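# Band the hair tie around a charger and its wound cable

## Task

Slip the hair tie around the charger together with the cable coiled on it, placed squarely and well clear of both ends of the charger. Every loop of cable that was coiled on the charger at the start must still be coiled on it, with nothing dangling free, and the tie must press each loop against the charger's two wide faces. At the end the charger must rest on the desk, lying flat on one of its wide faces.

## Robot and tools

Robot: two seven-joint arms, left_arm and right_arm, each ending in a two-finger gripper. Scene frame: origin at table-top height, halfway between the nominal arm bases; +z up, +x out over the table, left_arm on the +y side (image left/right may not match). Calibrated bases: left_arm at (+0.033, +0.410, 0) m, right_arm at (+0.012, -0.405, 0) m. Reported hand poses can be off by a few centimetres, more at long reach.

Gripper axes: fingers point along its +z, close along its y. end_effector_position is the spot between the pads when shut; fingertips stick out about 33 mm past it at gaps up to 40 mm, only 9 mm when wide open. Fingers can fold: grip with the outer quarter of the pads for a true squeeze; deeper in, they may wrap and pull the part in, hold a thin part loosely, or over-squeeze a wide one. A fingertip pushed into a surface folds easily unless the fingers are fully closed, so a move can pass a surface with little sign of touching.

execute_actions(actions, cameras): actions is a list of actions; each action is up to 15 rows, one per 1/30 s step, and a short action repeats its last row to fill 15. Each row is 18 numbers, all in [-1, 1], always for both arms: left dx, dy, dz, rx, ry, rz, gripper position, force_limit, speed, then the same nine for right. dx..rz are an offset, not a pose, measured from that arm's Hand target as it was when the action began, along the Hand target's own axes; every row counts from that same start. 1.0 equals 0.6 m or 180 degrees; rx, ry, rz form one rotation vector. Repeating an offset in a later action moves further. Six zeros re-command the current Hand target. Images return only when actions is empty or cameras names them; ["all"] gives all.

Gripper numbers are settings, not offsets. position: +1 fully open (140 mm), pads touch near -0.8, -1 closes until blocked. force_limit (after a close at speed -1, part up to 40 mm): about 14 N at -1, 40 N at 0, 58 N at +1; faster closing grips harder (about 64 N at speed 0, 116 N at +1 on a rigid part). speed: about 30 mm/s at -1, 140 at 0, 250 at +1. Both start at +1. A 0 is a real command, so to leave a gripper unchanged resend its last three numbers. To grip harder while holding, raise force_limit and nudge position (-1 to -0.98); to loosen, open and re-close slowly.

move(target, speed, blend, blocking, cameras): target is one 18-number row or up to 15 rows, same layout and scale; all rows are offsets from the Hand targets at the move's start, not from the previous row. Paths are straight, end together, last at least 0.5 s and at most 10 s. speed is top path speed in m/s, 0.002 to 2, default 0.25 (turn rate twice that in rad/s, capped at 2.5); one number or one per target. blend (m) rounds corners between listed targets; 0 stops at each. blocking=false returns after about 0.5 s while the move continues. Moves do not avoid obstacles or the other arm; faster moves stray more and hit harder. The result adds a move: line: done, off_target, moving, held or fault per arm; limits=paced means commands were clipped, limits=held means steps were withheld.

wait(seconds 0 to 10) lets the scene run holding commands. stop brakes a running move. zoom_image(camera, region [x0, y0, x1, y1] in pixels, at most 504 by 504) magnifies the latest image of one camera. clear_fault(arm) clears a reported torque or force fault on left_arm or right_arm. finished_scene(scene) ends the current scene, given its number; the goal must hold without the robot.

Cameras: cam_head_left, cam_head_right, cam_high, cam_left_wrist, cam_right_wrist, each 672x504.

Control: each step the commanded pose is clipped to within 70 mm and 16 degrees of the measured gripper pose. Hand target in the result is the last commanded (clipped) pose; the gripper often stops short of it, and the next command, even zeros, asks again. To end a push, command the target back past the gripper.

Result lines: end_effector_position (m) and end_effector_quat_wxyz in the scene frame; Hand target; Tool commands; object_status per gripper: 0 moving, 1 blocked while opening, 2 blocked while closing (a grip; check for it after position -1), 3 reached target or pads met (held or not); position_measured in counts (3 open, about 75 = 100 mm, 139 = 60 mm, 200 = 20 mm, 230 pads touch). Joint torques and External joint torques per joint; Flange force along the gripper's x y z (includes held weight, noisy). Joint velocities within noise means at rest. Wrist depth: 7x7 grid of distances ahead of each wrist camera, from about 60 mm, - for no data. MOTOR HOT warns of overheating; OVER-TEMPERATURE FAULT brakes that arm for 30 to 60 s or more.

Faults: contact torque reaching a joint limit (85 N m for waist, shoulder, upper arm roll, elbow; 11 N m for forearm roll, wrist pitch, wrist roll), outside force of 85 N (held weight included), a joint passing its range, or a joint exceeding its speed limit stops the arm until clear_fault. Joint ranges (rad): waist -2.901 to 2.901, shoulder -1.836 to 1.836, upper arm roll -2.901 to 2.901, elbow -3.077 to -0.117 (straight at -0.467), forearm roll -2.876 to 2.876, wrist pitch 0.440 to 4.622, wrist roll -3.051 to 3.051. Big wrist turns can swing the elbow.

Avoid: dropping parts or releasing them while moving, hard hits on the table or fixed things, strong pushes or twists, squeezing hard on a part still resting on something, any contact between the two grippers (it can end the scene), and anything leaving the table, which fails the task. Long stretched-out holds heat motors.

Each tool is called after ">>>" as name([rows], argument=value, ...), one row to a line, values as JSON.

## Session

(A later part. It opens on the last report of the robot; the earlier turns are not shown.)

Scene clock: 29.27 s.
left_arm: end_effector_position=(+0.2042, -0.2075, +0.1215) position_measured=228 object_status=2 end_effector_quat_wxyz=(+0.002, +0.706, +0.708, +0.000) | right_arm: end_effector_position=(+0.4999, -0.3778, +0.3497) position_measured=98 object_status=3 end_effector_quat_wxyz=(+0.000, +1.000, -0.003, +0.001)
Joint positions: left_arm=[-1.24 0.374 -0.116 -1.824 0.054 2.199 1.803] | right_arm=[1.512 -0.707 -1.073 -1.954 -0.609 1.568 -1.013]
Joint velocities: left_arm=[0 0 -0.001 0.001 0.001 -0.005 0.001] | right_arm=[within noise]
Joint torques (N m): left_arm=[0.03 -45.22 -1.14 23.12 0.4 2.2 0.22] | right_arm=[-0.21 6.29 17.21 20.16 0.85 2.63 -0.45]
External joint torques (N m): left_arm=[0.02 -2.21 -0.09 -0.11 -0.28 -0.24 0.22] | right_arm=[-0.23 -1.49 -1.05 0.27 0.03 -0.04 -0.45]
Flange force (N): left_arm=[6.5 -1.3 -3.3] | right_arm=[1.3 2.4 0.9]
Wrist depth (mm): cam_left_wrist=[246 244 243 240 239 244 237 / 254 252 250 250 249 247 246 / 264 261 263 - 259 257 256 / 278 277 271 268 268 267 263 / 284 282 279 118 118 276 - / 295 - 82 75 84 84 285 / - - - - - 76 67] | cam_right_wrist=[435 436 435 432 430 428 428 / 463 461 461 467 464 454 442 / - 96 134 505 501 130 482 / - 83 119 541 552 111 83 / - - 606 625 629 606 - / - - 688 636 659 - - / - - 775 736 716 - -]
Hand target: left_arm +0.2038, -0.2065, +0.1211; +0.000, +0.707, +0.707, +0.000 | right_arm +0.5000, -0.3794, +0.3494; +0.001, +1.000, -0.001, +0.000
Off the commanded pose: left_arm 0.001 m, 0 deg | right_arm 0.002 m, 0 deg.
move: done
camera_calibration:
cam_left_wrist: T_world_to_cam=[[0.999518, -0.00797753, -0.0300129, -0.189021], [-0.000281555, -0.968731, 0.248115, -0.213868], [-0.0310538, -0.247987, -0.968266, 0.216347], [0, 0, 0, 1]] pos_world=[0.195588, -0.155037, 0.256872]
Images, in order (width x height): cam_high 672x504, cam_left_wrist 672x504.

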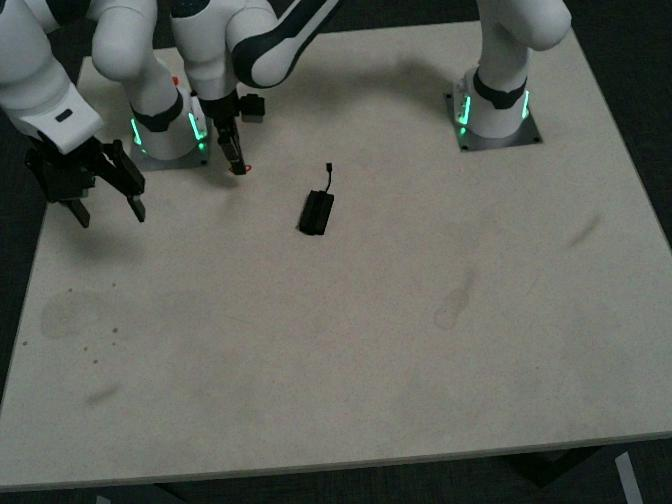

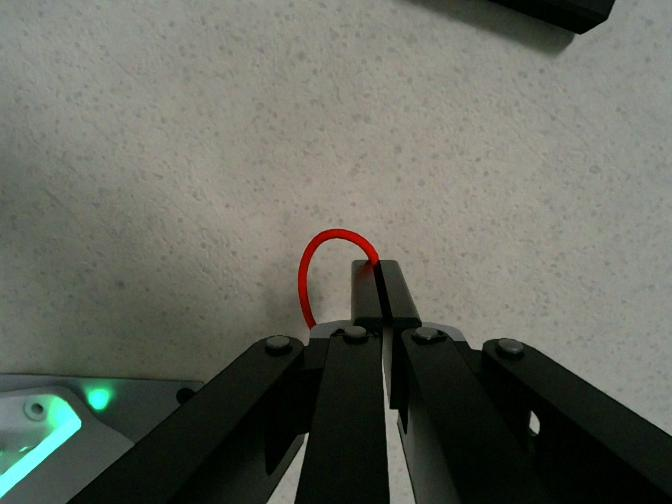

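>>> move(target=[0.4775,0.36,-0.215,0,0,0,-1,0,-1, 0,0,0,0,0,0,0.25,0,0.5], speed=0.2)

>>> move(target=[0,0,0,0,0,0,-1,0,-1, -0.133,-0.532,0.082,0.333,0,0,-0.4,0,0.5], speed=0.2, cameras=["all"])

Scene clock: 32.93 s.
left_arm: end_effector_position=(+0.4200, +0.0798, +0.2495) position_measured=228 object_status=2 end_effector_quat_wxyz=(+0.001, +0.705, +0.709, -0.001) | right_arm: end_effector_position=(+0.4999, -0.3778, +0.3497) position_measured=98 object_status=3 end_effector_quat_wxyz=(+0.000, +1.000, -0.003, +0.001)
Joint positions: left_arm=[-0.912 -0.142 0.156 -2.153 0.023 2.014 2.411] | right_arm=[1.512 -0.707 -1.073 -1.954 -0.609 1.568 -1.013]
Joint velocities: left_arm=[-0.001 0.001 0 0 0 0 0.005] | right_arm=[within noise]
Joint torques (N m): left_arm=[-0.51 -28.23 -0.62 24.54 0.93 2.19 0.18] | right_arm=[-0.19 6.32 17.28 20.23 0.84 2.64 -0.43]
External joint torques (N m): left_arm=[-0.48 -1.84 0.24 0.38 0.12 -0.24 0.18] | right_arm=[-0.16 -1.39 -0.88 0.33 0.03 -0.02 -0.43]
Flange force (N): left_arm=[2.9 -3.0 -2.6] | right_arm=[1.3 2.2 0.5]
Wrist depth (mm): cam_left_wrist=[- - - - - 372 357 / 393 390 - - - 365 371 / - 400 405 - - 385 381 / - - - - - - - / - - - 111 105 416 - / - - 82 75 84 84 421 / - - - - - 76 67] | cam_right_wrist=[436 433 431 432 431 424 428 / 473 470 461 466 472 457 471 / 504 99 134 504 502 129 484 / - 83 546 552 548 111 83 / - - 610 596 623 602 - / - - 682 643 661 - - / - - 785 552 610 - -]
Hand target: left_arm +0.4198, +0.0801, +0.2498; +0.000, +0.707, +0.707, +0.000 | right_arm +0.5000, -0.3794, +0.3494; +0.001, +1.000, -0.001, +0.000
Off the commanded pose: left_arm 0.000 m, 0 deg | right_arm 0.002 m, 0 deg.
move: done

Scene clock: 36.50 s.
left_arm: end_effector_position=(+0.4200, +0.0798, +0.2495) position_measured=228 object_status=2 end_effector_quat_wxyz=(+0.001, +0.706, +0.709, -0.001) | right_arm: end_effector_position=(+0.4210, -0.0605, +0.2998) position_measured=179 object_status=3 end_effector_quat_wxyz=(-0.498, +0.867, -0.003, -0.001)
Joint positions: left_arm=[-0.912 -0.142 0.156 -2.153 0.023 2.014 2.413] | right_arm=[1.714 -1.26 -1.361 -2.601 -0.499 2.619 -0.868]
Joint velocities: left_arm=[within noise] | right_arm=[0.002 0.001 -0.001 0.001 0 0.004 0]
Joint torques (N m): left_arm=[-0.4 -28.2 -0.83 24.51 0.9 2.21 0.18] | right_arm=[0.08 12.04 23.03 9.94 -0.25 3.34 -0.44]
External joint torques (N m): left_arm=[-0.39 -1.3 0.01 0.01 0.09 -0.27 0.18] | right_arm=[0.13 -1.71 -1.23 0.61 -0.16 0.53 -0.36]
Flange force (N): left_arm=[2.5 -2.8 -1.6] | right_arm=[3.1 3.5 1.4]
Wrist depth (mm): cam_left_wrist=[- - 364 364 357 363 - / 373 - - 377 379 - 371 / - - 383 379 - - 383 / - - - - - 394 - / - - 415 111 106 407 - / - - 82 74 84 84 426 / - - - - - 76 67] | cam_right_wrist=[182 198 221 245 505 409 338 / 191 208 230 762 507 424 352 / 211 216 93 676 120 423 354 / - 83 83 719 - 73 83 / - 66 - 770 - - 71 / - - - - - - - / - - - - - - -]
Hand target: left_arm +0.4198, +0.0801, +0.2498; +0.000, +0.707, +0.707, +0.000 | right_arm +0.4211, -0.0600, +0.2998; -0.499, +0.867, -0.001, +0.001
Off the commanded pose: left_arm 0.000 m, 0 deg | right_arm 0.000 m, 0 deg.
move: done
camera_calibration:
cam_left_wrist: T_world_to_cam=[[0.999465, -0.00559488, -0.0322305, -0.398229], [0.00253901, -0.969026, 0.246947, 0.0318671], [-0.0326138, -0.246897, -0.968493, 0.418864], [0, 0, 0, 1]] pos_world=[0.411595, 0.132068, 0.384963]
cam_right_wrist: T_world_to_cam=[[0.0154033, -0.484887, -0.874441, 0.238213], [-0.880073, -0.421674, 0.21832, 0.257914], [-0.474589, 0.766209, -0.43323, 0.513542], [0, 0, 0, 1]] pos_world=[0.467035, -0.169219, 0.374477]

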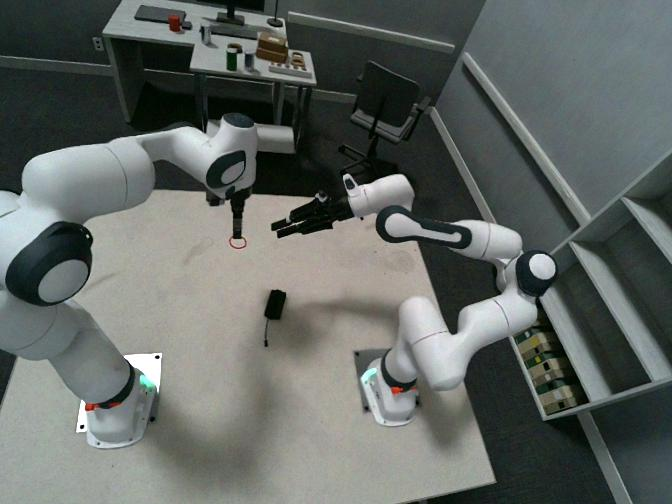

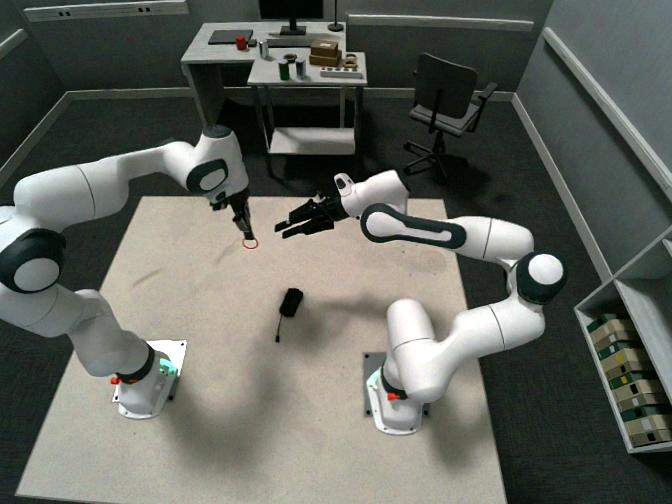

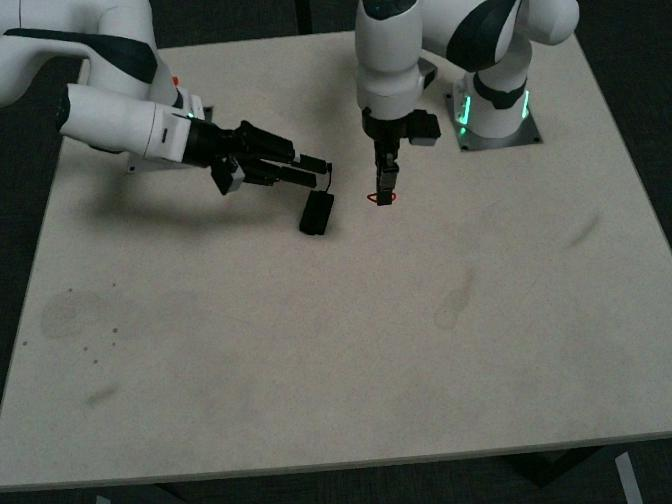

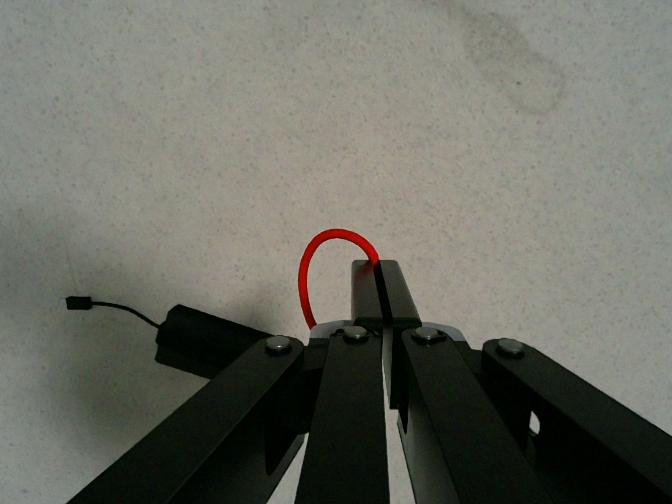

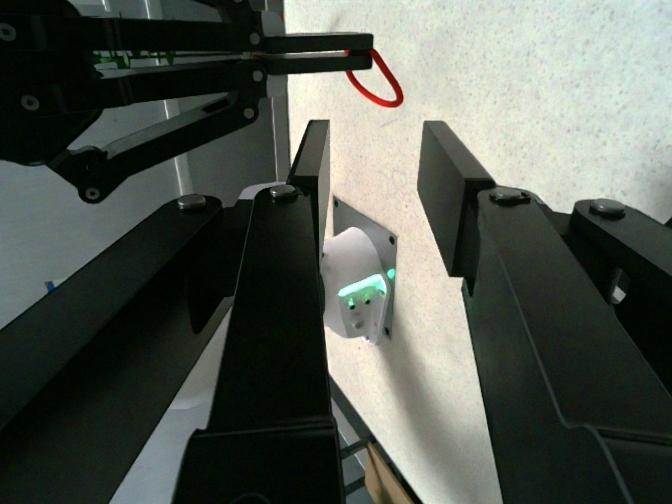

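>>> zoom_image(camera="cam_right_wrist", region=[280, 0, 460, 180])

>>> zoom_image(camera="cam_high", region=[280, 120, 440, 260])

Scaled by 2.800 from the camera's 672x504 image, which has a finer 960x720 frame.

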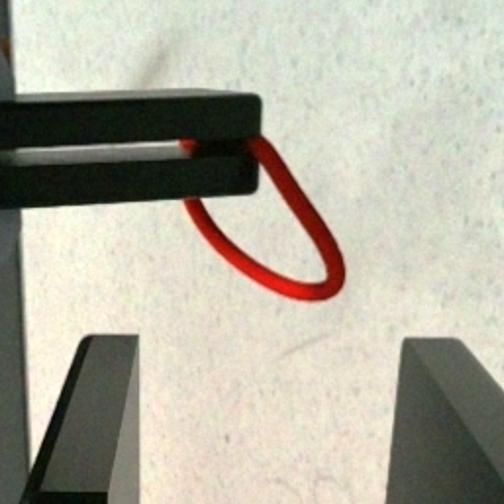

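Scaled by 3.150 from the camera's 672x504 image, which has a finer 960x720 frame.

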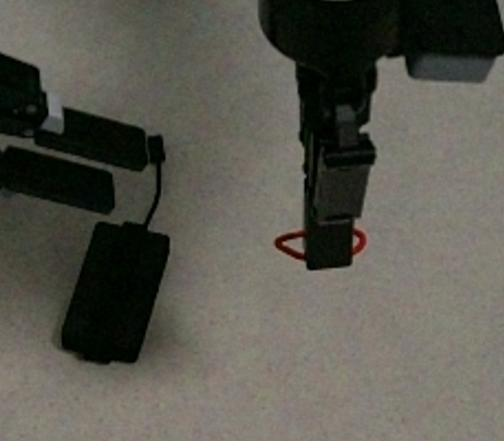

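>>> move(target=[0,0,0,0,0,0,-1,0,-1, 0.005,0.0214,0.1356,0,0,0,-0.6,0,0.5], speed=0.12, cameras=["cam_right_wrist","cam_left_wrist"])

>>> zoom_image(camera="cam_right_wrist", region=[280, 0, 460, 180])

Scene clock: 38.63 s.
left_arm: end_effector_position=(+0.4200, +0.0798, +0.2495) position_measured=228 object_status=2 end_effector_quat_wxyz=(+0.001, +0.706, +0.709, -0.001) | right_arm: end_effector_position=(+0.4228, +0.0042, +0.2485) position_measured=205 object_status=3 end_effector_quat_wxyz=(-0.499, +0.867, +0.002, +0.001)
Joint positions: left_arm=[-0.912 -0.142 0.156 -2.153 0.023 2.014 2.413] | right_arm=[1.954 -1.161 -1.538 -2.573 -0.554 2.853 -0.862]
Joint velocities: left_arm=[within noise] | right_arm=[0 0 0 -0.001 0 0.004 -0.001]
Joint torques (N m): left_arm=[-0.46 -28.2 -0.79 24.46 0.9 2.2 0.22] | right_arm=[0.18 14.39 23.68 9.04 -0.49 3.33 -0.05]
External joint torques (N m): left_arm=[-0.43 -1.57 0.07 0.12 0.09 -0.25 0.22] | right_arm=[0.18 -0.78 -1.1 0.82 0.15 0.51 0.03]
Flange force (N): left_arm=[2.9 -3.1 -2.0] | right_arm=[3.4 1.9 3.8]
Wrist depth (mm): cam_left_wrist=[370 364 - 359 - 357 348 / - - - - - 369 - / - - - - - - - / 419 - - - - - 397 / - - - 111 105 412 407 / - - 82 75 84 84 423 / - - - - - 76 67] | cam_right_wrist=[- 145 160 519 499 352 294 / 144 154 167 180 410 368 305 / 153 160 3020 102 141 375 311 / - - 83 78 - 86 73 / - 63 - - - - 66 / - - - - - - 65 / - - - - - - -]
Hand target: left_arm +0.4198, +0.0801, +0.2498; +0.000, +0.707, +0.707, +0.000 | right_arm +0.4243, +0.0039, +0.2479; -0.499, +0.867, -0.001, +0.001
Off the commanded pose: left_arm 0.000 m, 0 deg | right_arm 0.002 m, 0 deg.
move: done
camera_calibration:
cam_left_wrist: T_world_to_cam=[[0.999465, -0.00559488, -0.0322305, -0.398229], [0.00253901, -0.969026, 0.246947, 0.0318671], [-0.0326138, -0.246897, -0.968493, 0.418864], [0, 0, 0, 1]] pos_world=[0.411595, 0.132068, 0.384963]
cam_right_wrist: T_world_to_cam=[[0.0261656, -0.482043, -0.875757, 0.220439], [-0.878827, -0.428608, 0.209661, 0.299631], [-0.476422, 0.764153, -0.434847, 0.443908], [0, 0, 0, 1]] pos_world=[0.469043, -0.104529, 0.323263]
Images, in order (width x height): cam_left_wrist 672x504, cam_right_wrist 672x504.

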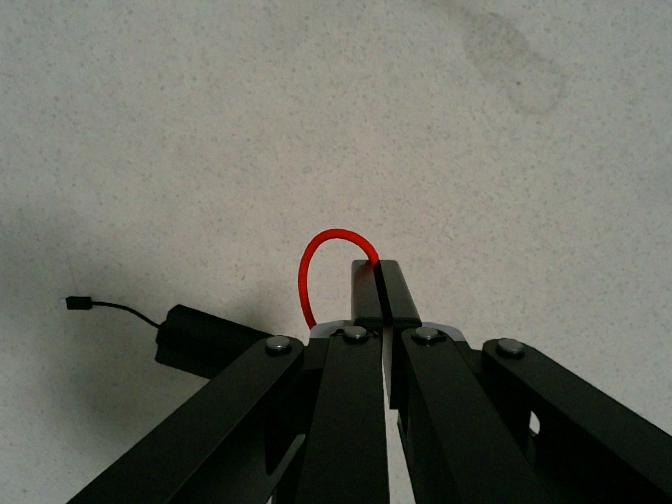

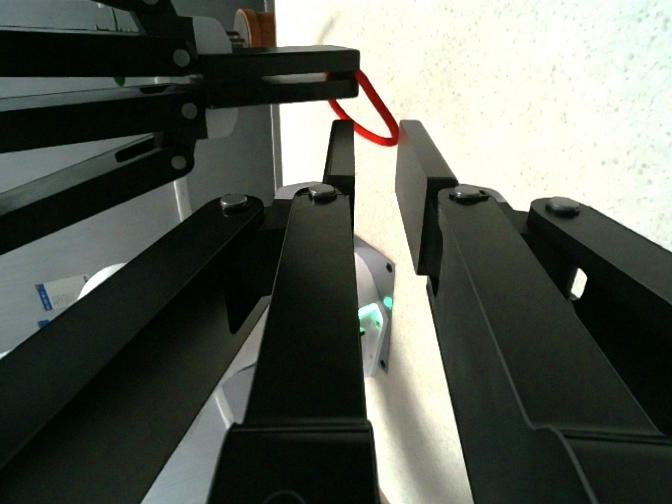

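Scaled by 2.800 from the camera's 672x504 image, which has a finer 960x720 frame.

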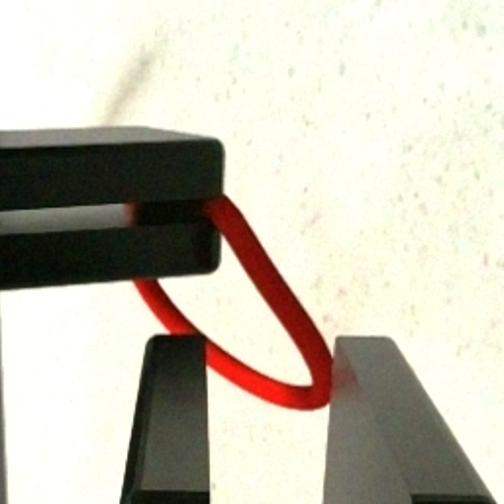

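>>> move(target=[0,0,0,0,0,0,-1,0,-1, -0.002,0.0063,0.038,0,0,0,-0.6,0,0.5], speed=0.06, cameras=["cam_right_wrist"])

>>> zoom_image(camera="cam_right_wrist", region=[280, 0, 460, 180])

Scene clock: 40.10 s.
left_arm: end_effector_position=(+0.4200, +0.0798, +0.2495) position_measured=228 object_status=2 end_effector_quat_wxyz=(+0.001, +0.706, +0.709, -0.001) | right_arm: end_effector_position=(+0.4215, +0.0221, +0.2338) position_measured=205 object_status=3 end_effector_quat_wxyz=(-0.499, +0.866, +0.002, +0.001)
Joint positions: left_arm=[-0.912 -0.142 0.156 -2.153 0.023 2.014 2.413] | right_arm=[2.029 -1.132 -1.59 -2.561 -0.555 2.92 -0.861]
Joint velocities: left_arm=[within noise] | right_arm=[0.001 0 0 0.001 0 0.005 0]
Joint torques (N m): left_arm=[-0.43 -28.22 -0.8 24.54 0.9 2.2 0.21] | right_arm=[0.1 14.94 23.8 8.94 -0.66 3.3 -0.14]
External joint torques (N m): left_arm=[-0.45 -1.48 0 0.18 0.08 -0.25 0.21] | right_arm=[0.05 -0.93 -1.12 0.9 0.15 0.48 -0.06]
Flange force (N): left_arm=[2.5 -2.8 -2.0] | right_arm=[3.7 2.4 3.5]
Wrist depth (mm): cam_left_wrist=[- 371 364 361 359 356 360 / - - - - - 367 - / - - - 392 - - - / 418 - - - - 396 396 / 435 - - 111 111 411 408 / - - 82 75 84 84 70 / - - - - - 76 67] | cam_right_wrist=[121 128 159 500 428 333 281 / 128 136 146 164 451 349 290 / 137 143 3408 102 140 358 298 / - - 83 78 - 86 73 / - 63 - - - - 66 / - - - - - - 65 / - - - - - - -]
Hand target: left_arm +0.4198, +0.0801, +0.2498; +0.000, +0.707, +0.707, +0.000 | right_arm +0.4232, +0.0218, +0.2332; -0.499, +0.867, -0.001, +0.001
Off the commanded pose: left_arm 0.000 m, 0 deg | right_arm 0.002 m, 0 deg.
move: done
camera_calibration:
cam_right_wrist: T_world_to_cam=[[0.0245062, -0.481838, -0.875918, 0.21698], [-0.878688, -0.428242, 0.21099, 0.308996], [-0.476767, 0.764488, -0.43388, 0.423163], [0, 0, 0, 1]] pos_world=[0.467944, -0.0866284, 0.308464]
Images, in order (width x height): cam_right_wrist 672x504.

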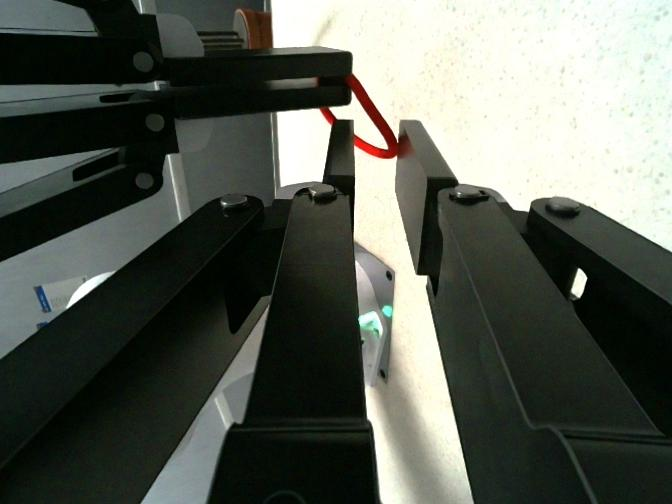

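Scaled by 2.800 from the camera's 672x504 image, which has a finer 960x720 frame.

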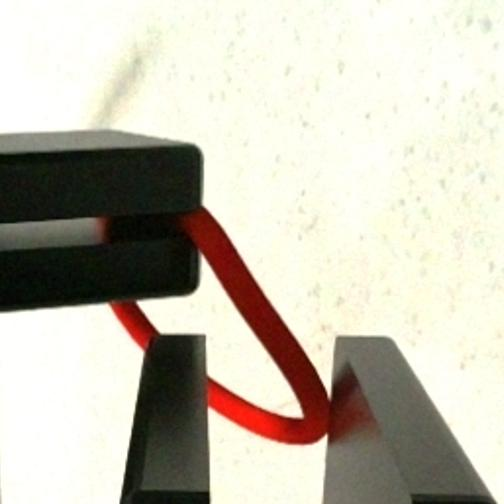

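>>> move(target=[0,0,0,0,0,0,-1,0,-1, 0.005,0.0065,0.029,0,0,0,-0.6,0,0.5], speed=0.05, cameras=["cam_right_wrist","cam_left_wrist","cam_high"])

>>> zoom_image(camera="cam_right_wrist", region=[280, 0, 460, 180])

>>> zoom_image(camera="cam_left_wrist", region=[250, 200, 450, 400])

Scene clock: 41.43 s.
left_arm: end_effector_position=(+0.4201, +0.0798, +0.2496) position_measured=228 object_status=2 end_effector_quat_wxyz=(+0.001, +0.706, +0.709, -0.001) | right_arm: end_effector_position=(+0.4237, +0.0353, +0.2211) position_measured=205 object_status=3 end_effector_quat_wxyz=(-0.499, +0.867, +0.000, -0.002)
Joint positions: left_arm=[-0.912 -0.142 0.156 -2.153 0.023 2.014 2.413] | right_arm=[2.094 -1.12 -1.636 -2.538 -0.555 2.959 -0.861]
Joint velocities: left_arm=[within noise] | right_arm=[0 0.001 -0.001 0 0 0.003 -0.001]
Joint torques (N m): left_arm=[-1.1 -28.22 -1.13 24.4 0.84 2.2 0.21] | right_arm=[-0.01 15.89 24.12 9.02 -0.9 3.63 -0.2]
External joint torques (N m): left_arm=[-1.12 -1.66 -0.32 0.13 0.03 -0.24 0.21] | right_arm=[0.1 -0.93 -1.01 1.21 0 0.82 -0.12]
Flange force (N): left_arm=[2.3 -4.0 -2.1] | right_arm=[3.9 2.3 4.9]
Wrist depth (mm): cam_left_wrist=[- - 366 362 353 - 350 / 382 376 - - - - 366 / - - - 403 - 396 374 / - - - 398 - 401 - / - - - 122 105 424 434 / - - 82 75 84 84 74 / - - - - - 76 67] | cam_right_wrist=[111 2386 708 541 415 329 269 / - 122 136 147 423 338 281 / 125 131 - 102 141 344 286 / - - 83 78 - 86 73 / - 63 - - - - 66 / - - - - - - 65 / - - - - - - -]
Hand target: left_arm +0.4198, +0.0801, +0.2498; +0.000, +0.707, +0.707, +0.000 | right_arm +0.4262, +0.0348, +0.2211; -0.499, +0.867, -0.001, +0.001
Off the commanded pose: left_arm 0.000 m, 0 deg | right_arm 0.003 m, 0 deg.
move: done
camera_calibration:
cam_left_wrist: T_world_to_cam=[[0.999472, -0.00564212, -0.0320138, -0.398409], [0.00243975, -0.969025, 0.246951, 0.0319061], [-0.0324155, -0.246898, -0.968499, 0.418789], [0, 0, 0, 1]] pos_world=[0.411695, 0.132068, 0.384963]
cam_right_wrist: T_world_to_cam=[[0.0180792, -0.482701, -0.875598, 0.214854], [-0.877588, -0.427275, 0.217428, 0.317221], [-0.479074, 0.764484, -0.431338, 0.409005], [0, 0, 0, 1]] pos_world=[0.470448, -0.0734267, 0.295572]
Images, in order (width x height): cam_high 672x504, cam_left_wrist 672x504, cam_right_wrist 672x504.

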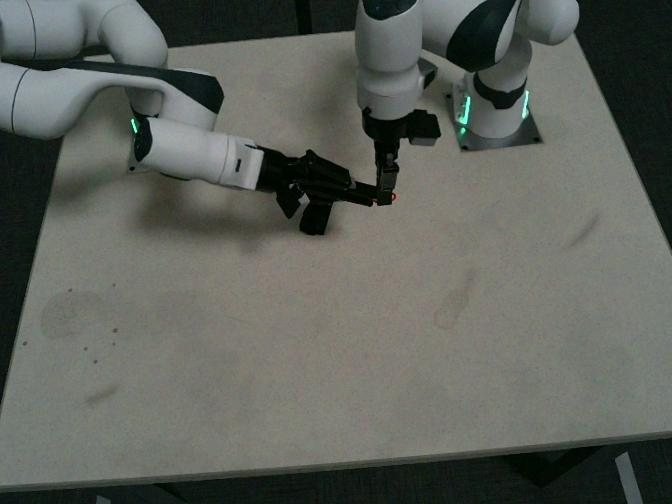

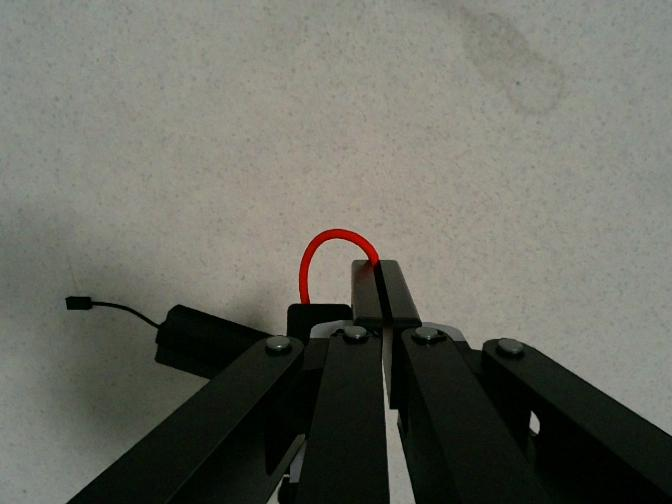

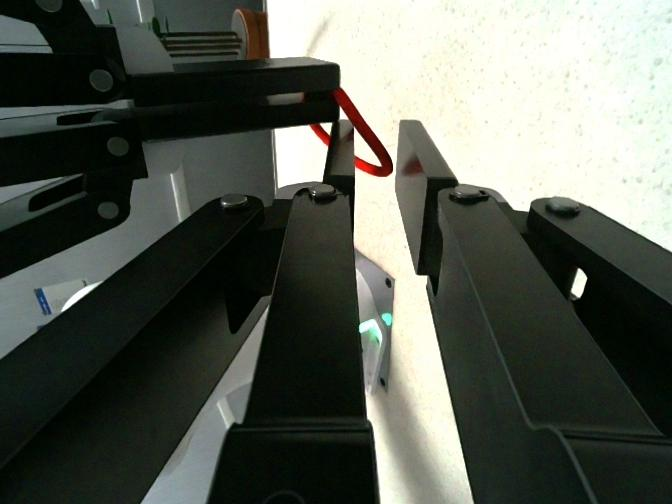

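Scaled by 2.800 from the camera's 672x504 image, which has a finer 960x720 frame.

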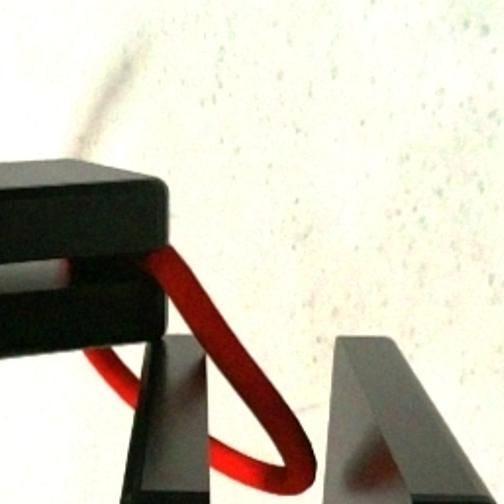

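Scaled by 2.520 from the camera's 672x504 image, which has a finer 960x720 frame.

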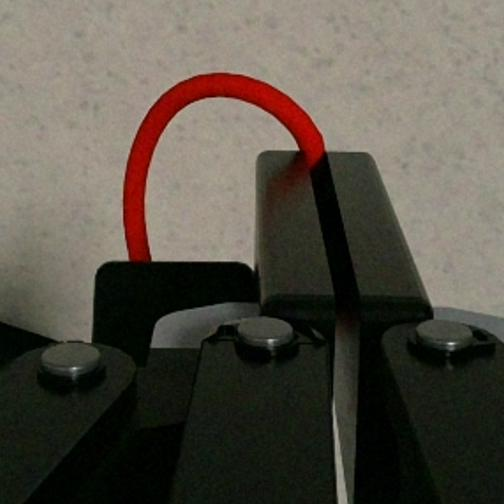

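>>> move(target=[0,0,0,0,0,0,-1,0,-1, -0.0075,0,0,0,0,0,-0.6,0,0.5], speed=0.05)

>>> execute_actions([
  [[0,0,0,0,0,0,-1,0,-1, 0,0,0,0,0,0,-1,0,-1]],
  [[0,0,0,0,0,0,-1,0,-1, 0,0,0,0,0,0,-1,0,-1]],
  [[0,0,0,0,0,0,-1,0,-1, 0,0,0,0,0,0,-1,0,-1]],
], cameras=["cam_right_wrist","cam_left_wrist","cam_high"])

>>> zoom_image(camera="cam_right_wrist", region=[280, 0, 460, 180])

>>> zoom_image(camera="cam_left_wrist", region=[250, 200, 450, 400])

Scene clock: 42.40 s.
left_arm: end_effector_position=(+0.4202, +0.0799, +0.2496) position_measured=228 object_status=2 end_effector_quat_wxyz=(+0.001, +0.706, +0.709, -0.001) | right_arm: end_effector_position=(+0.4215, +0.0351, +0.2207) position_measured=205 object_status=3 end_effector_quat_wxyz=(-0.499, +0.867, +0.000, +0.000)
Joint positions: left_arm=[-0.912 -0.142 0.156 -2.153 0.023 2.014 2.413] | right_arm=[2.091 -1.113 -1.636 -2.548 -0.555 2.97 -0.861]
Joint velocities: left_arm=[within noise] | right_arm=[-0.002 0.001 0.001 -0.001 0 0.005 0.001]
Joint torques (N m): left_arm=[-0.41 -28.21 -0.75 24.36 0.86 2.21 0.2] | right_arm=[-0.61 15.62 24.26 8.07 -0.77 3.35 -0.16]
External joint torques (N m): left_arm=[-0.51 -1.52 -0.02 -0.01 0.04 -0.25 0.2] | right_arm=[-0.57 -0.94 -0.56 0.25 0.15 0.55 -0.08]
Flange force (N): left_arm=[2.9 -3.4 -1.7] | right_arm=[0.6 2.4 -0.3]
Wrist depth (mm): cam_left_wrist=[- - - 364 361 - - / - - 390 - - 374 - / - - - 387 - 382 374 / 440 - - 400 - - - / 427 - - 122 105 432 416 / - - 82 75 84 84 84 / - - - - - 76 67] | cam_right_wrist=[111 119 2742 - 413 329 269 / 118 123 140 145 399 361 280 / 125 131 3098 102 141 344 286 / - - 83 78 - 86 73 / - 63 - - - - 66 / - - - - - - 65 / - - - - - - -]
Hand target: left_arm +0.4198, +0.0801, +0.2498; +0.000, +0.707, +0.707, +0.000 | right_arm +0.4217, +0.0349, +0.2211; -0.499, +0.867, -0.001, +0.001
Off the commanded pose: left_arm 0.001 m, 0 deg | right_arm 0.001 m, 0 deg.
move: done

Scene clock: 44.10 s.
left_arm: end_effector_position=(+0.4202, +0.0799, +0.2496) position_measured=228 object_status=2 end_effector_quat_wxyz=(+0.001, +0.706, +0.709, -0.001) | right_arm: end_effector_position=(+0.4216, +0.0351, +0.2208) position_measured=227 object_status=2 end_effector_quat_wxyz=(-0.499, +0.867, +0.000, +0.000)
Joint positions: left_arm=[-0.912 -0.142 0.156 -2.153 0.023 2.014 2.413] | right_arm=[2.091 -1.113 -1.636 -2.548 -0.555 2.971 -0.861]
Joint torques (N m): left_arm=[-0.44 -28.17 -0.83 24.38 0.86 2.21 0.22] | right_arm=[-0.57 15.77 24.22 7.99 -0.78 3.33 -0.15]
External joint torques (N m): left_arm=[-0.33 -1.63 0.12 0.13 0.05 -0.23 0.22] | right_arm=[-0.59 -0.84 -0.74 0.16 0.15 0.52 -0.07]
External joint torques at the end of the 1st action: left_arm=[-0.31 -1.68 0.11 0.14 0.05 -0.24 0.21] | right_arm=[-0.68 -0.94 -0.75 0.24 0.15 0.55 -0.11]
External joint torques at the end of the 2nd action: left_arm=[-0.46 -1.44 -0.02 -0.01 0.06 -0.24 0.2] | right_arm=[-0.41 -0.91 -0.65 0.09 0.13 0.53 -0.08]
Flange force (N): left_arm=[3.1 -3.1 -2.0] | right_arm=[0.3 2.7 0.0]
Flange force at the end of the 1st action (N): left_arm=[3.2 -3.2 -2.1] | right_arm=[0.6 2.9 -0.3]
Flange force at the end of the 2nd action (N): left_arm=[2.8 -3.2 -1.6] | right_arm=[0.4 2.6 0.3]
Wrist depth (mm): cam_left_wrist=[- - 359 - 358 354 - / - 394 380 - - - 372 / 405 - - - - 375 378 / - - 411 182 - 403 - / - - 399 122 113 418 - / - - 82 75 84 84 70 / - - - - - 76 67] | cam_right_wrist=[111 122 2386 539 413 329 271 / 118 123 136 146 424 338 280 / 125 130 2807 99 405 345 288 / - - - 78 - 83 73 / - - 69 - - - 66 / - - - - - - 64 / - - - - - - -]
Hand target: left_arm +0.4198, +0.0801, +0.2498; +0.000, +0.707, +0.707, +0.000 | right_arm +0.4217, +0.0349, +0.2211; -0.499, +0.867, -0.001, +0.001
Off the commanded pose: left_arm 0.001 m, 0 deg | right_arm 0.000 m, 0 deg.
camera_calibration:
cam_left_wrist: T_world_to_cam=[[0.999478, -0.00559555, -0.0318195, -0.398589], [0.0024369, -0.969025, 0.246951, 0.031979], [-0.0322157, -0.2469, -0.968505, 0.418834], [0, 0, 0, 1]] pos_world=[0.411796, 0.132168, 0.385063]
cam_right_wrist: T_world_to_cam=[[0.0203012, -0.482129, -0.875865, 0.213611], [-0.879363, -0.425448, 0.21381, 0.316839], [-0.47572, 0.765862, -0.432603, 0.406877], [0, 0, 0, 1]] pos_world=[0.46784, -0.0738252, 0.295367]
Images, in order (width x height): cam_high 672x504, cam_left_wrist 672x504, cam_right_wrist 672x504.

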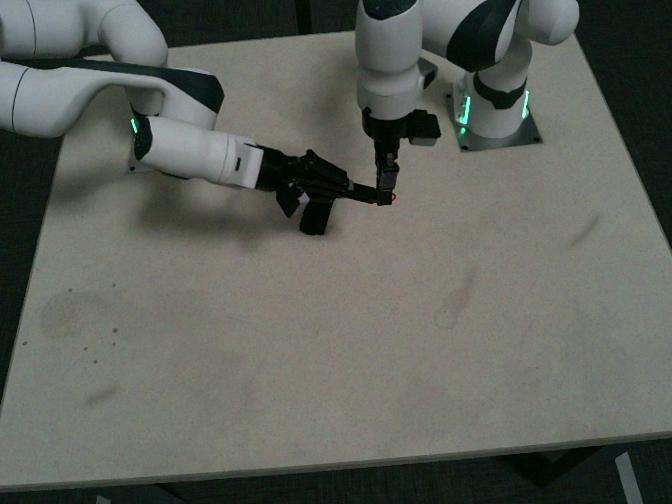

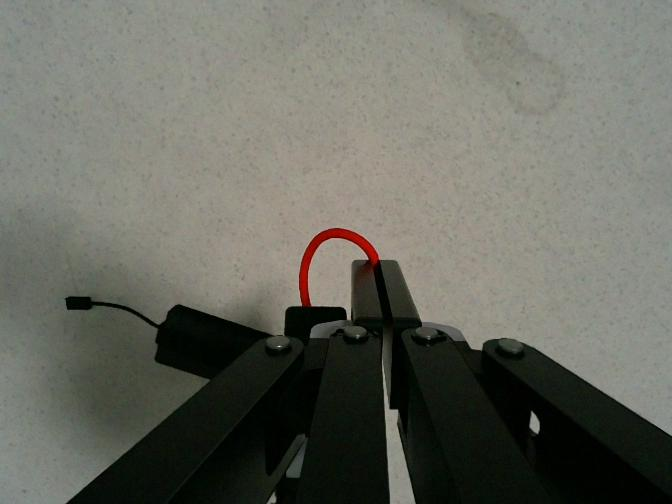

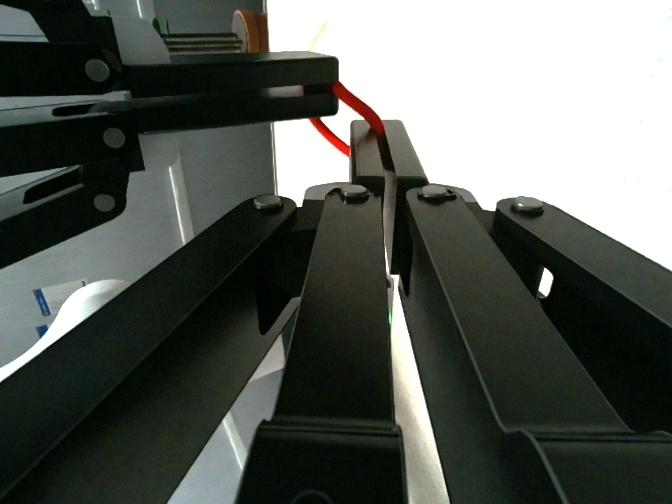

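Scaled by 2.800 from the camera's 672x504 image, which has a finer 960x720 frame.

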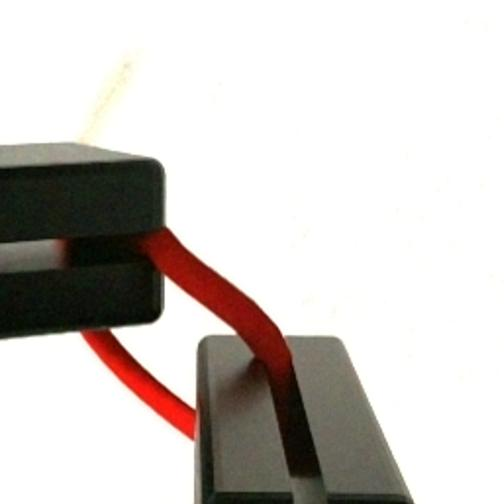

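Scaled by 2.520 from the camera's 672x504 image, which has a finer 960x720 frame.

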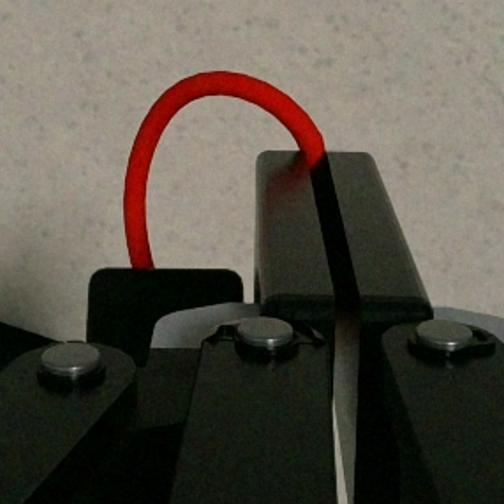

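>>> execute_actions([
  [[0,0,0,0,0,0,-0.71,0,-1, 0,0,0,0,0,0,-1,0,-1]],
  [[0,0,0,0,0,0,-0.71,0,-1, 0,0,0,0,0,0,-1,0,-1]],
])

>>> move(target=[0,0,-0.05,0,0,0,-0.71,0,-1, 0,0,0,0,0,0,-1,0,-1], speed=0.06, cameras=["cam_right_wrist","cam_left_wrist"])

>>> zoom_image(camera="cam_right_wrist", region=[280, 0, 460, 180])

>>> zoom_image(camera="cam_left_wrist", region=[250, 200, 450, 400])

Scene clock: 46.70 s.
left_arm: end_effector_position=(+0.4202, +0.0799, +0.2496) position_measured=218 object_status=3 end_effector_quat_wxyz=(+0.001, +0.706, +0.709, -0.001) | right_arm: end_effector_position=(+0.4216, +0.0351, +0.2208) position_measured=227 object_status=2 end_effector_quat_wxyz=(-0.499, +0.867, +0.000, +0.000)
Joint positions: left_arm=[-0.912 -0.142 0.156 -2.153 0.023 2.014 2.413] | right_arm=[2.091 -1.113 -1.636 -2.548 -0.555 2.971 -0.861]
Joint torques (N m): left_arm=[-0.42 -28.15 -0.83 24.34 0.88 2.21 0.21] | right_arm=[-0.55 15.71 24.17 8.02 -0.79 3.37 -0.17]
External joint torques (N m): left_arm=[-0.5 -1.43 -0.08 0 0.06 -0.24 0.21] | right_arm=[-0.45 -0.88 -0.69 0.1 0.13 0.54 -0.09]
External joint torques at the end of the 1st action: left_arm=[-0.49 -1.56 -0.04 0 0.06 -0.23 0.2] | right_arm=[-0.74 -0.9 -0.83 0.28 0.16 0.52 -0.15]
Flange force (N): left_arm=[2.7 -3.2 -1.7] | right_arm=[0.3 2.7 0.3]
Flange force at the end of the 1st action (N): left_arm=[3.0 -3.5 -1.7] | right_arm=[0.7 3.1 -0.3]
Wrist depth (mm): cam_left_wrist=[372 369 - - 358 356 - / 388 - 378 374 - 374 356 / - - 394 - - 389 - / - - 407 400 400 392 - / - - - 122 111 - - / - - 84 74 79 90 75 / - - - - - 79 69] | cam_right_wrist=[110 117 2339 475 402 329 271 / - 126 135 147 380 338 281 / 125 131 - 99 396 346 288 / - - - 78 - 83 73 / - - 69 - - - 66 / - - - - - - 64 / - - - - - - -]
Hand target: left_arm +0.4198, +0.0801, +0.2498; +0.000, +0.707, +0.707, +0.000 | right_arm +0.4217, +0.0349, +0.2211; -0.499, +0.867, -0.001, +0.001
Off the commanded pose: left_arm 0.001 m, 0 deg | right_arm 0.000 m, 0 deg.

Scene clock: 47.83 s.
left_arm: end_effector_position=(+0.4204, +0.0800, +0.2790) position_measured=218 object_status=3 end_effector_quat_wxyz=(+0.001, +0.706, +0.709, -0.001) | right_arm: end_effector_position=(+0.4216, +0.0351, +0.2208) position_measured=227 object_status=2 end_effector_quat_wxyz=(-0.499, +0.867, +0.000, +0.000)
Joint positions: left_arm=[-0.912 -0.159 0.155 -2.094 0.023 1.939 2.413] | right_arm=[2.091 -1.113 -1.636 -2.548 -0.555 2.971 -0.861]
Joint velocities: left_arm=[0.001 0 0.001 -0.001 0 -0.004 -0.001] | right_arm=[within noise]
Joint torques (N m): left_arm=[-0.38 -27.82 -1.32 24.74 1.22 2.18 0.1] | right_arm=[-0.56 15.72 24.2 8.09 -0.8 3.35 -0.22]
External joint torques (N m): left_arm=[-0.42 -1.71 -0.44 0.29 0.38 -0.26 0.1] | right_arm=[-0.5 -0.89 -0.65 0.25 0.12 0.54 -0.13]
Flange force (N): left_arm=[2.5 -3.7 -2.1] | right_arm=[0.7 2.6 0.2]
Wrist depth (mm): cam_left_wrist=[- 400 - - 400 384 - / - - - - - - 403 / - - - - 420 - - / - - 438 233 424 - - / 475 - - 122 111 - 440 / - - 84 74 79 90 452 / - - - - - 79 69] | cam_right_wrist=[2251 2272 2386 551 414 329 269 / - 125 135 567 449 335 279 / 2742 - 3224 102 400 340 289 / 2807 - - 78 - 83 73 / - - 69 - - - 66 / - - - - - - 64 / - - - - - - -]
Hand target: left_arm +0.4198, +0.0801, +0.2798; +0.000, +0.707, +0.707, +0.000 | right_arm +0.4217, +0.0349, +0.2211; -0.499, +0.867, -0.001, +0.001
Off the commanded pose: left_arm 0.001 m, 0 deg | right_arm 0.000 m, 0 deg.
move: done
camera_calibration:
cam_left_wrist: T_world_to_cam=[[0.999431, -0.0054605, -0.0332928, -0.397339], [0.00295579, -0.968848, 0.247637, 0.0243902], [-0.0336079, -0.247594, -0.968281, 0.44794], [0, 0, 0, 1]] pos_world=[0.412095, 0.132368, 0.414463]
cam_right_wrist: T_world_to_cam=[[0.0203012, -0.482129, -0.875865, 0.213611], [-0.879363, -0.425448, 0.21381, 0.316839], [-0.47572, 0.765862, -0.432603, 0.406877], [0, 0, 0, 1]] pos_world=[0.46784, -0.0738252, 0.295367]
Images, in order (width x height): cam_left_wrist 672x504, cam_right_wrist 672x504.

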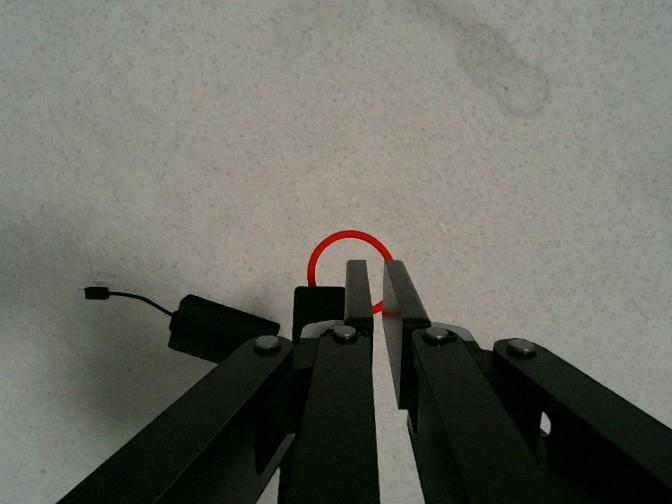

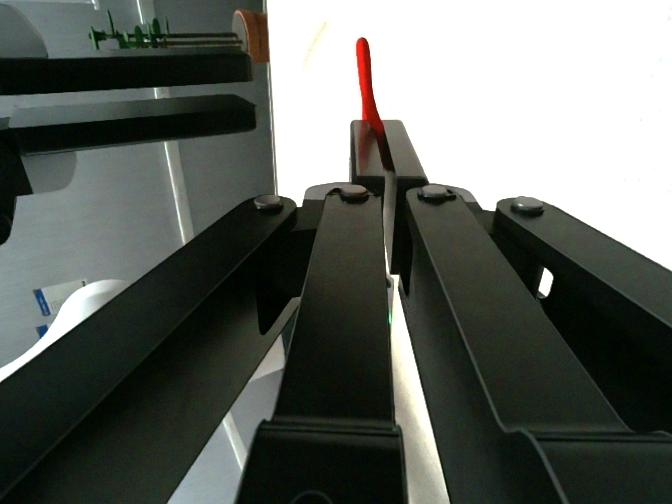

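Scaled by 2.800 from the camera's 672x504 image, which has a finer 960x720 frame.

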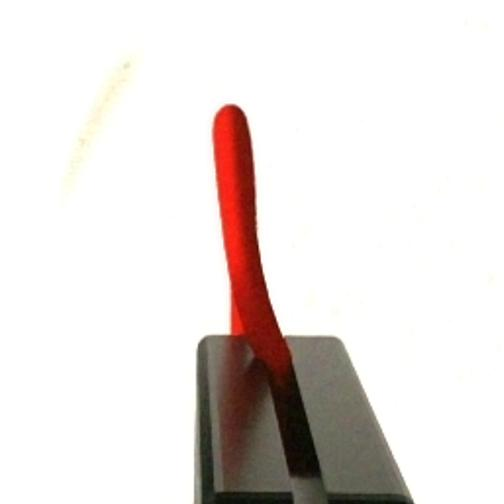

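Scaled by 2.520 from the camera's 672x504 image, which has a finer 960x720 frame.

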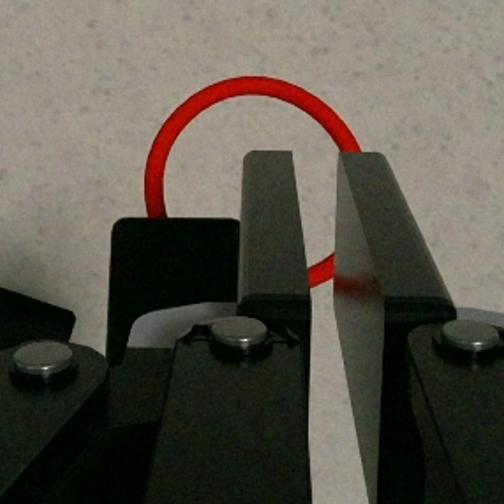

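>>> move(target=[0,-0.0165,0,0,0,0,-1,0,-1, 0,0,0,0,0,0,-1,0,-1], speed=0.05, cameras=["cam_left_wrist"])

>>> zoom_image(camera="cam_left_wrist", region=[250, 200, 450, 400])

Scene clock: 49.17 s.
left_arm: end_effector_position=(+0.4105, +0.0796, +0.2795) position_measured=232 object_status=3 end_effector_quat_wxyz=(+0.000, +0.708, +0.706, -0.001) | right_arm: end_effector_position=(+0.4216, +0.0351, +0.2208) position_measured=227 object_status=2 end_effector_quat_wxyz=(-0.499, +0.867, +0.000, +0.000)
Joint positions: left_arm=[-0.914 -0.181 0.143 -2.116 0.024 1.938 2.406] | right_arm=[2.091 -1.113 -1.636 -2.548 -0.555 2.971 -0.861]
Joint velocities: left_arm=[0.001 0 -0.001 -0.003 0.001 0 -0.005] | right_arm=[within noise]
Joint torques (N m): left_arm=[-0.39 -27.83 -1.21 23.89 1.23 2.38 -0.11] | right_arm=[-0.56 15.69 24.24 8.02 -0.79 3.38 -0.13]
External joint torques (N m): left_arm=[-0.38 -2.3 -0.23 -0.62 0.39 -0.06 -0.11] | right_arm=[-0.67 -0.95 -0.78 0.23 0.15 0.57 -0.05]
Flange force (N): left_arm=[5.6 -7.4 0.0] | right_arm=[0.5 2.9 -0.2]
Wrist depth (mm): cam_left_wrist=[- - - - 380 - 376 / - 412 - - 409 399 - / 431 - 428 - - - - / - - - 435 433 - - / - - - 111 111 - - / 473 - 84 89 79 89 71 / - - - - - 75 67] | cam_right_wrist=[2294 2316 2251 488 415 329 271 / - 129 138 505 422 338 281 / 126 129 3098 102 406 344 288 / - - - 78 - 83 73 / - - 69 - - - 66 / - - - - - - 64 / - - - - - - -]
Hand target: left_arm +0.4099, +0.0801, +0.2798; +0.000, +0.707, +0.707, +0.000 | right_arm +0.4217, +0.0349, +0.2211; -0.499, +0.867, -0.001, +0.001
Off the commanded pose: left_arm 0.001 m, 0 deg | right_arm 0.000 m, 0 deg.
move: done
camera_calibration:
cam_left_wrist: T_world_to_cam=[[0.999341, -0.0132681, -0.0337848, -0.38663], [-0.0045111, -0.968978, 0.247105, 0.0270403], [-0.0360153, -0.24679, -0.9684, 0.448889], [0, 0, 0, 1]] pos_world=[0.402664, 0.131853, 0.41496]
Images, in order (width x height): cam_left_wrist 672x504.

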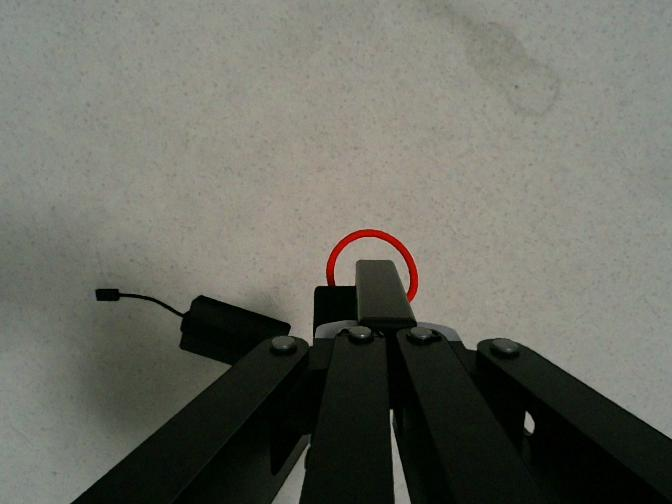

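Scaled by 2.520 from the camera's 672x504 image, which has a finer 960x720 frame.

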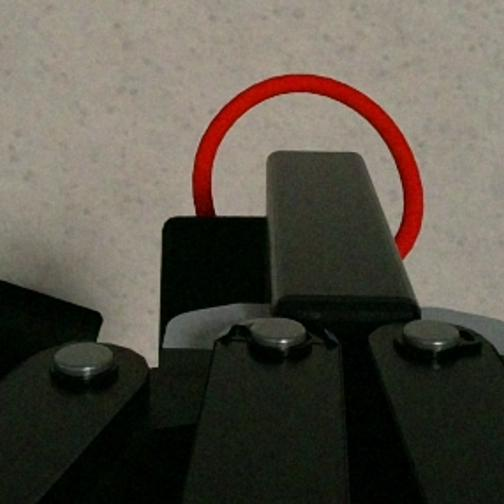

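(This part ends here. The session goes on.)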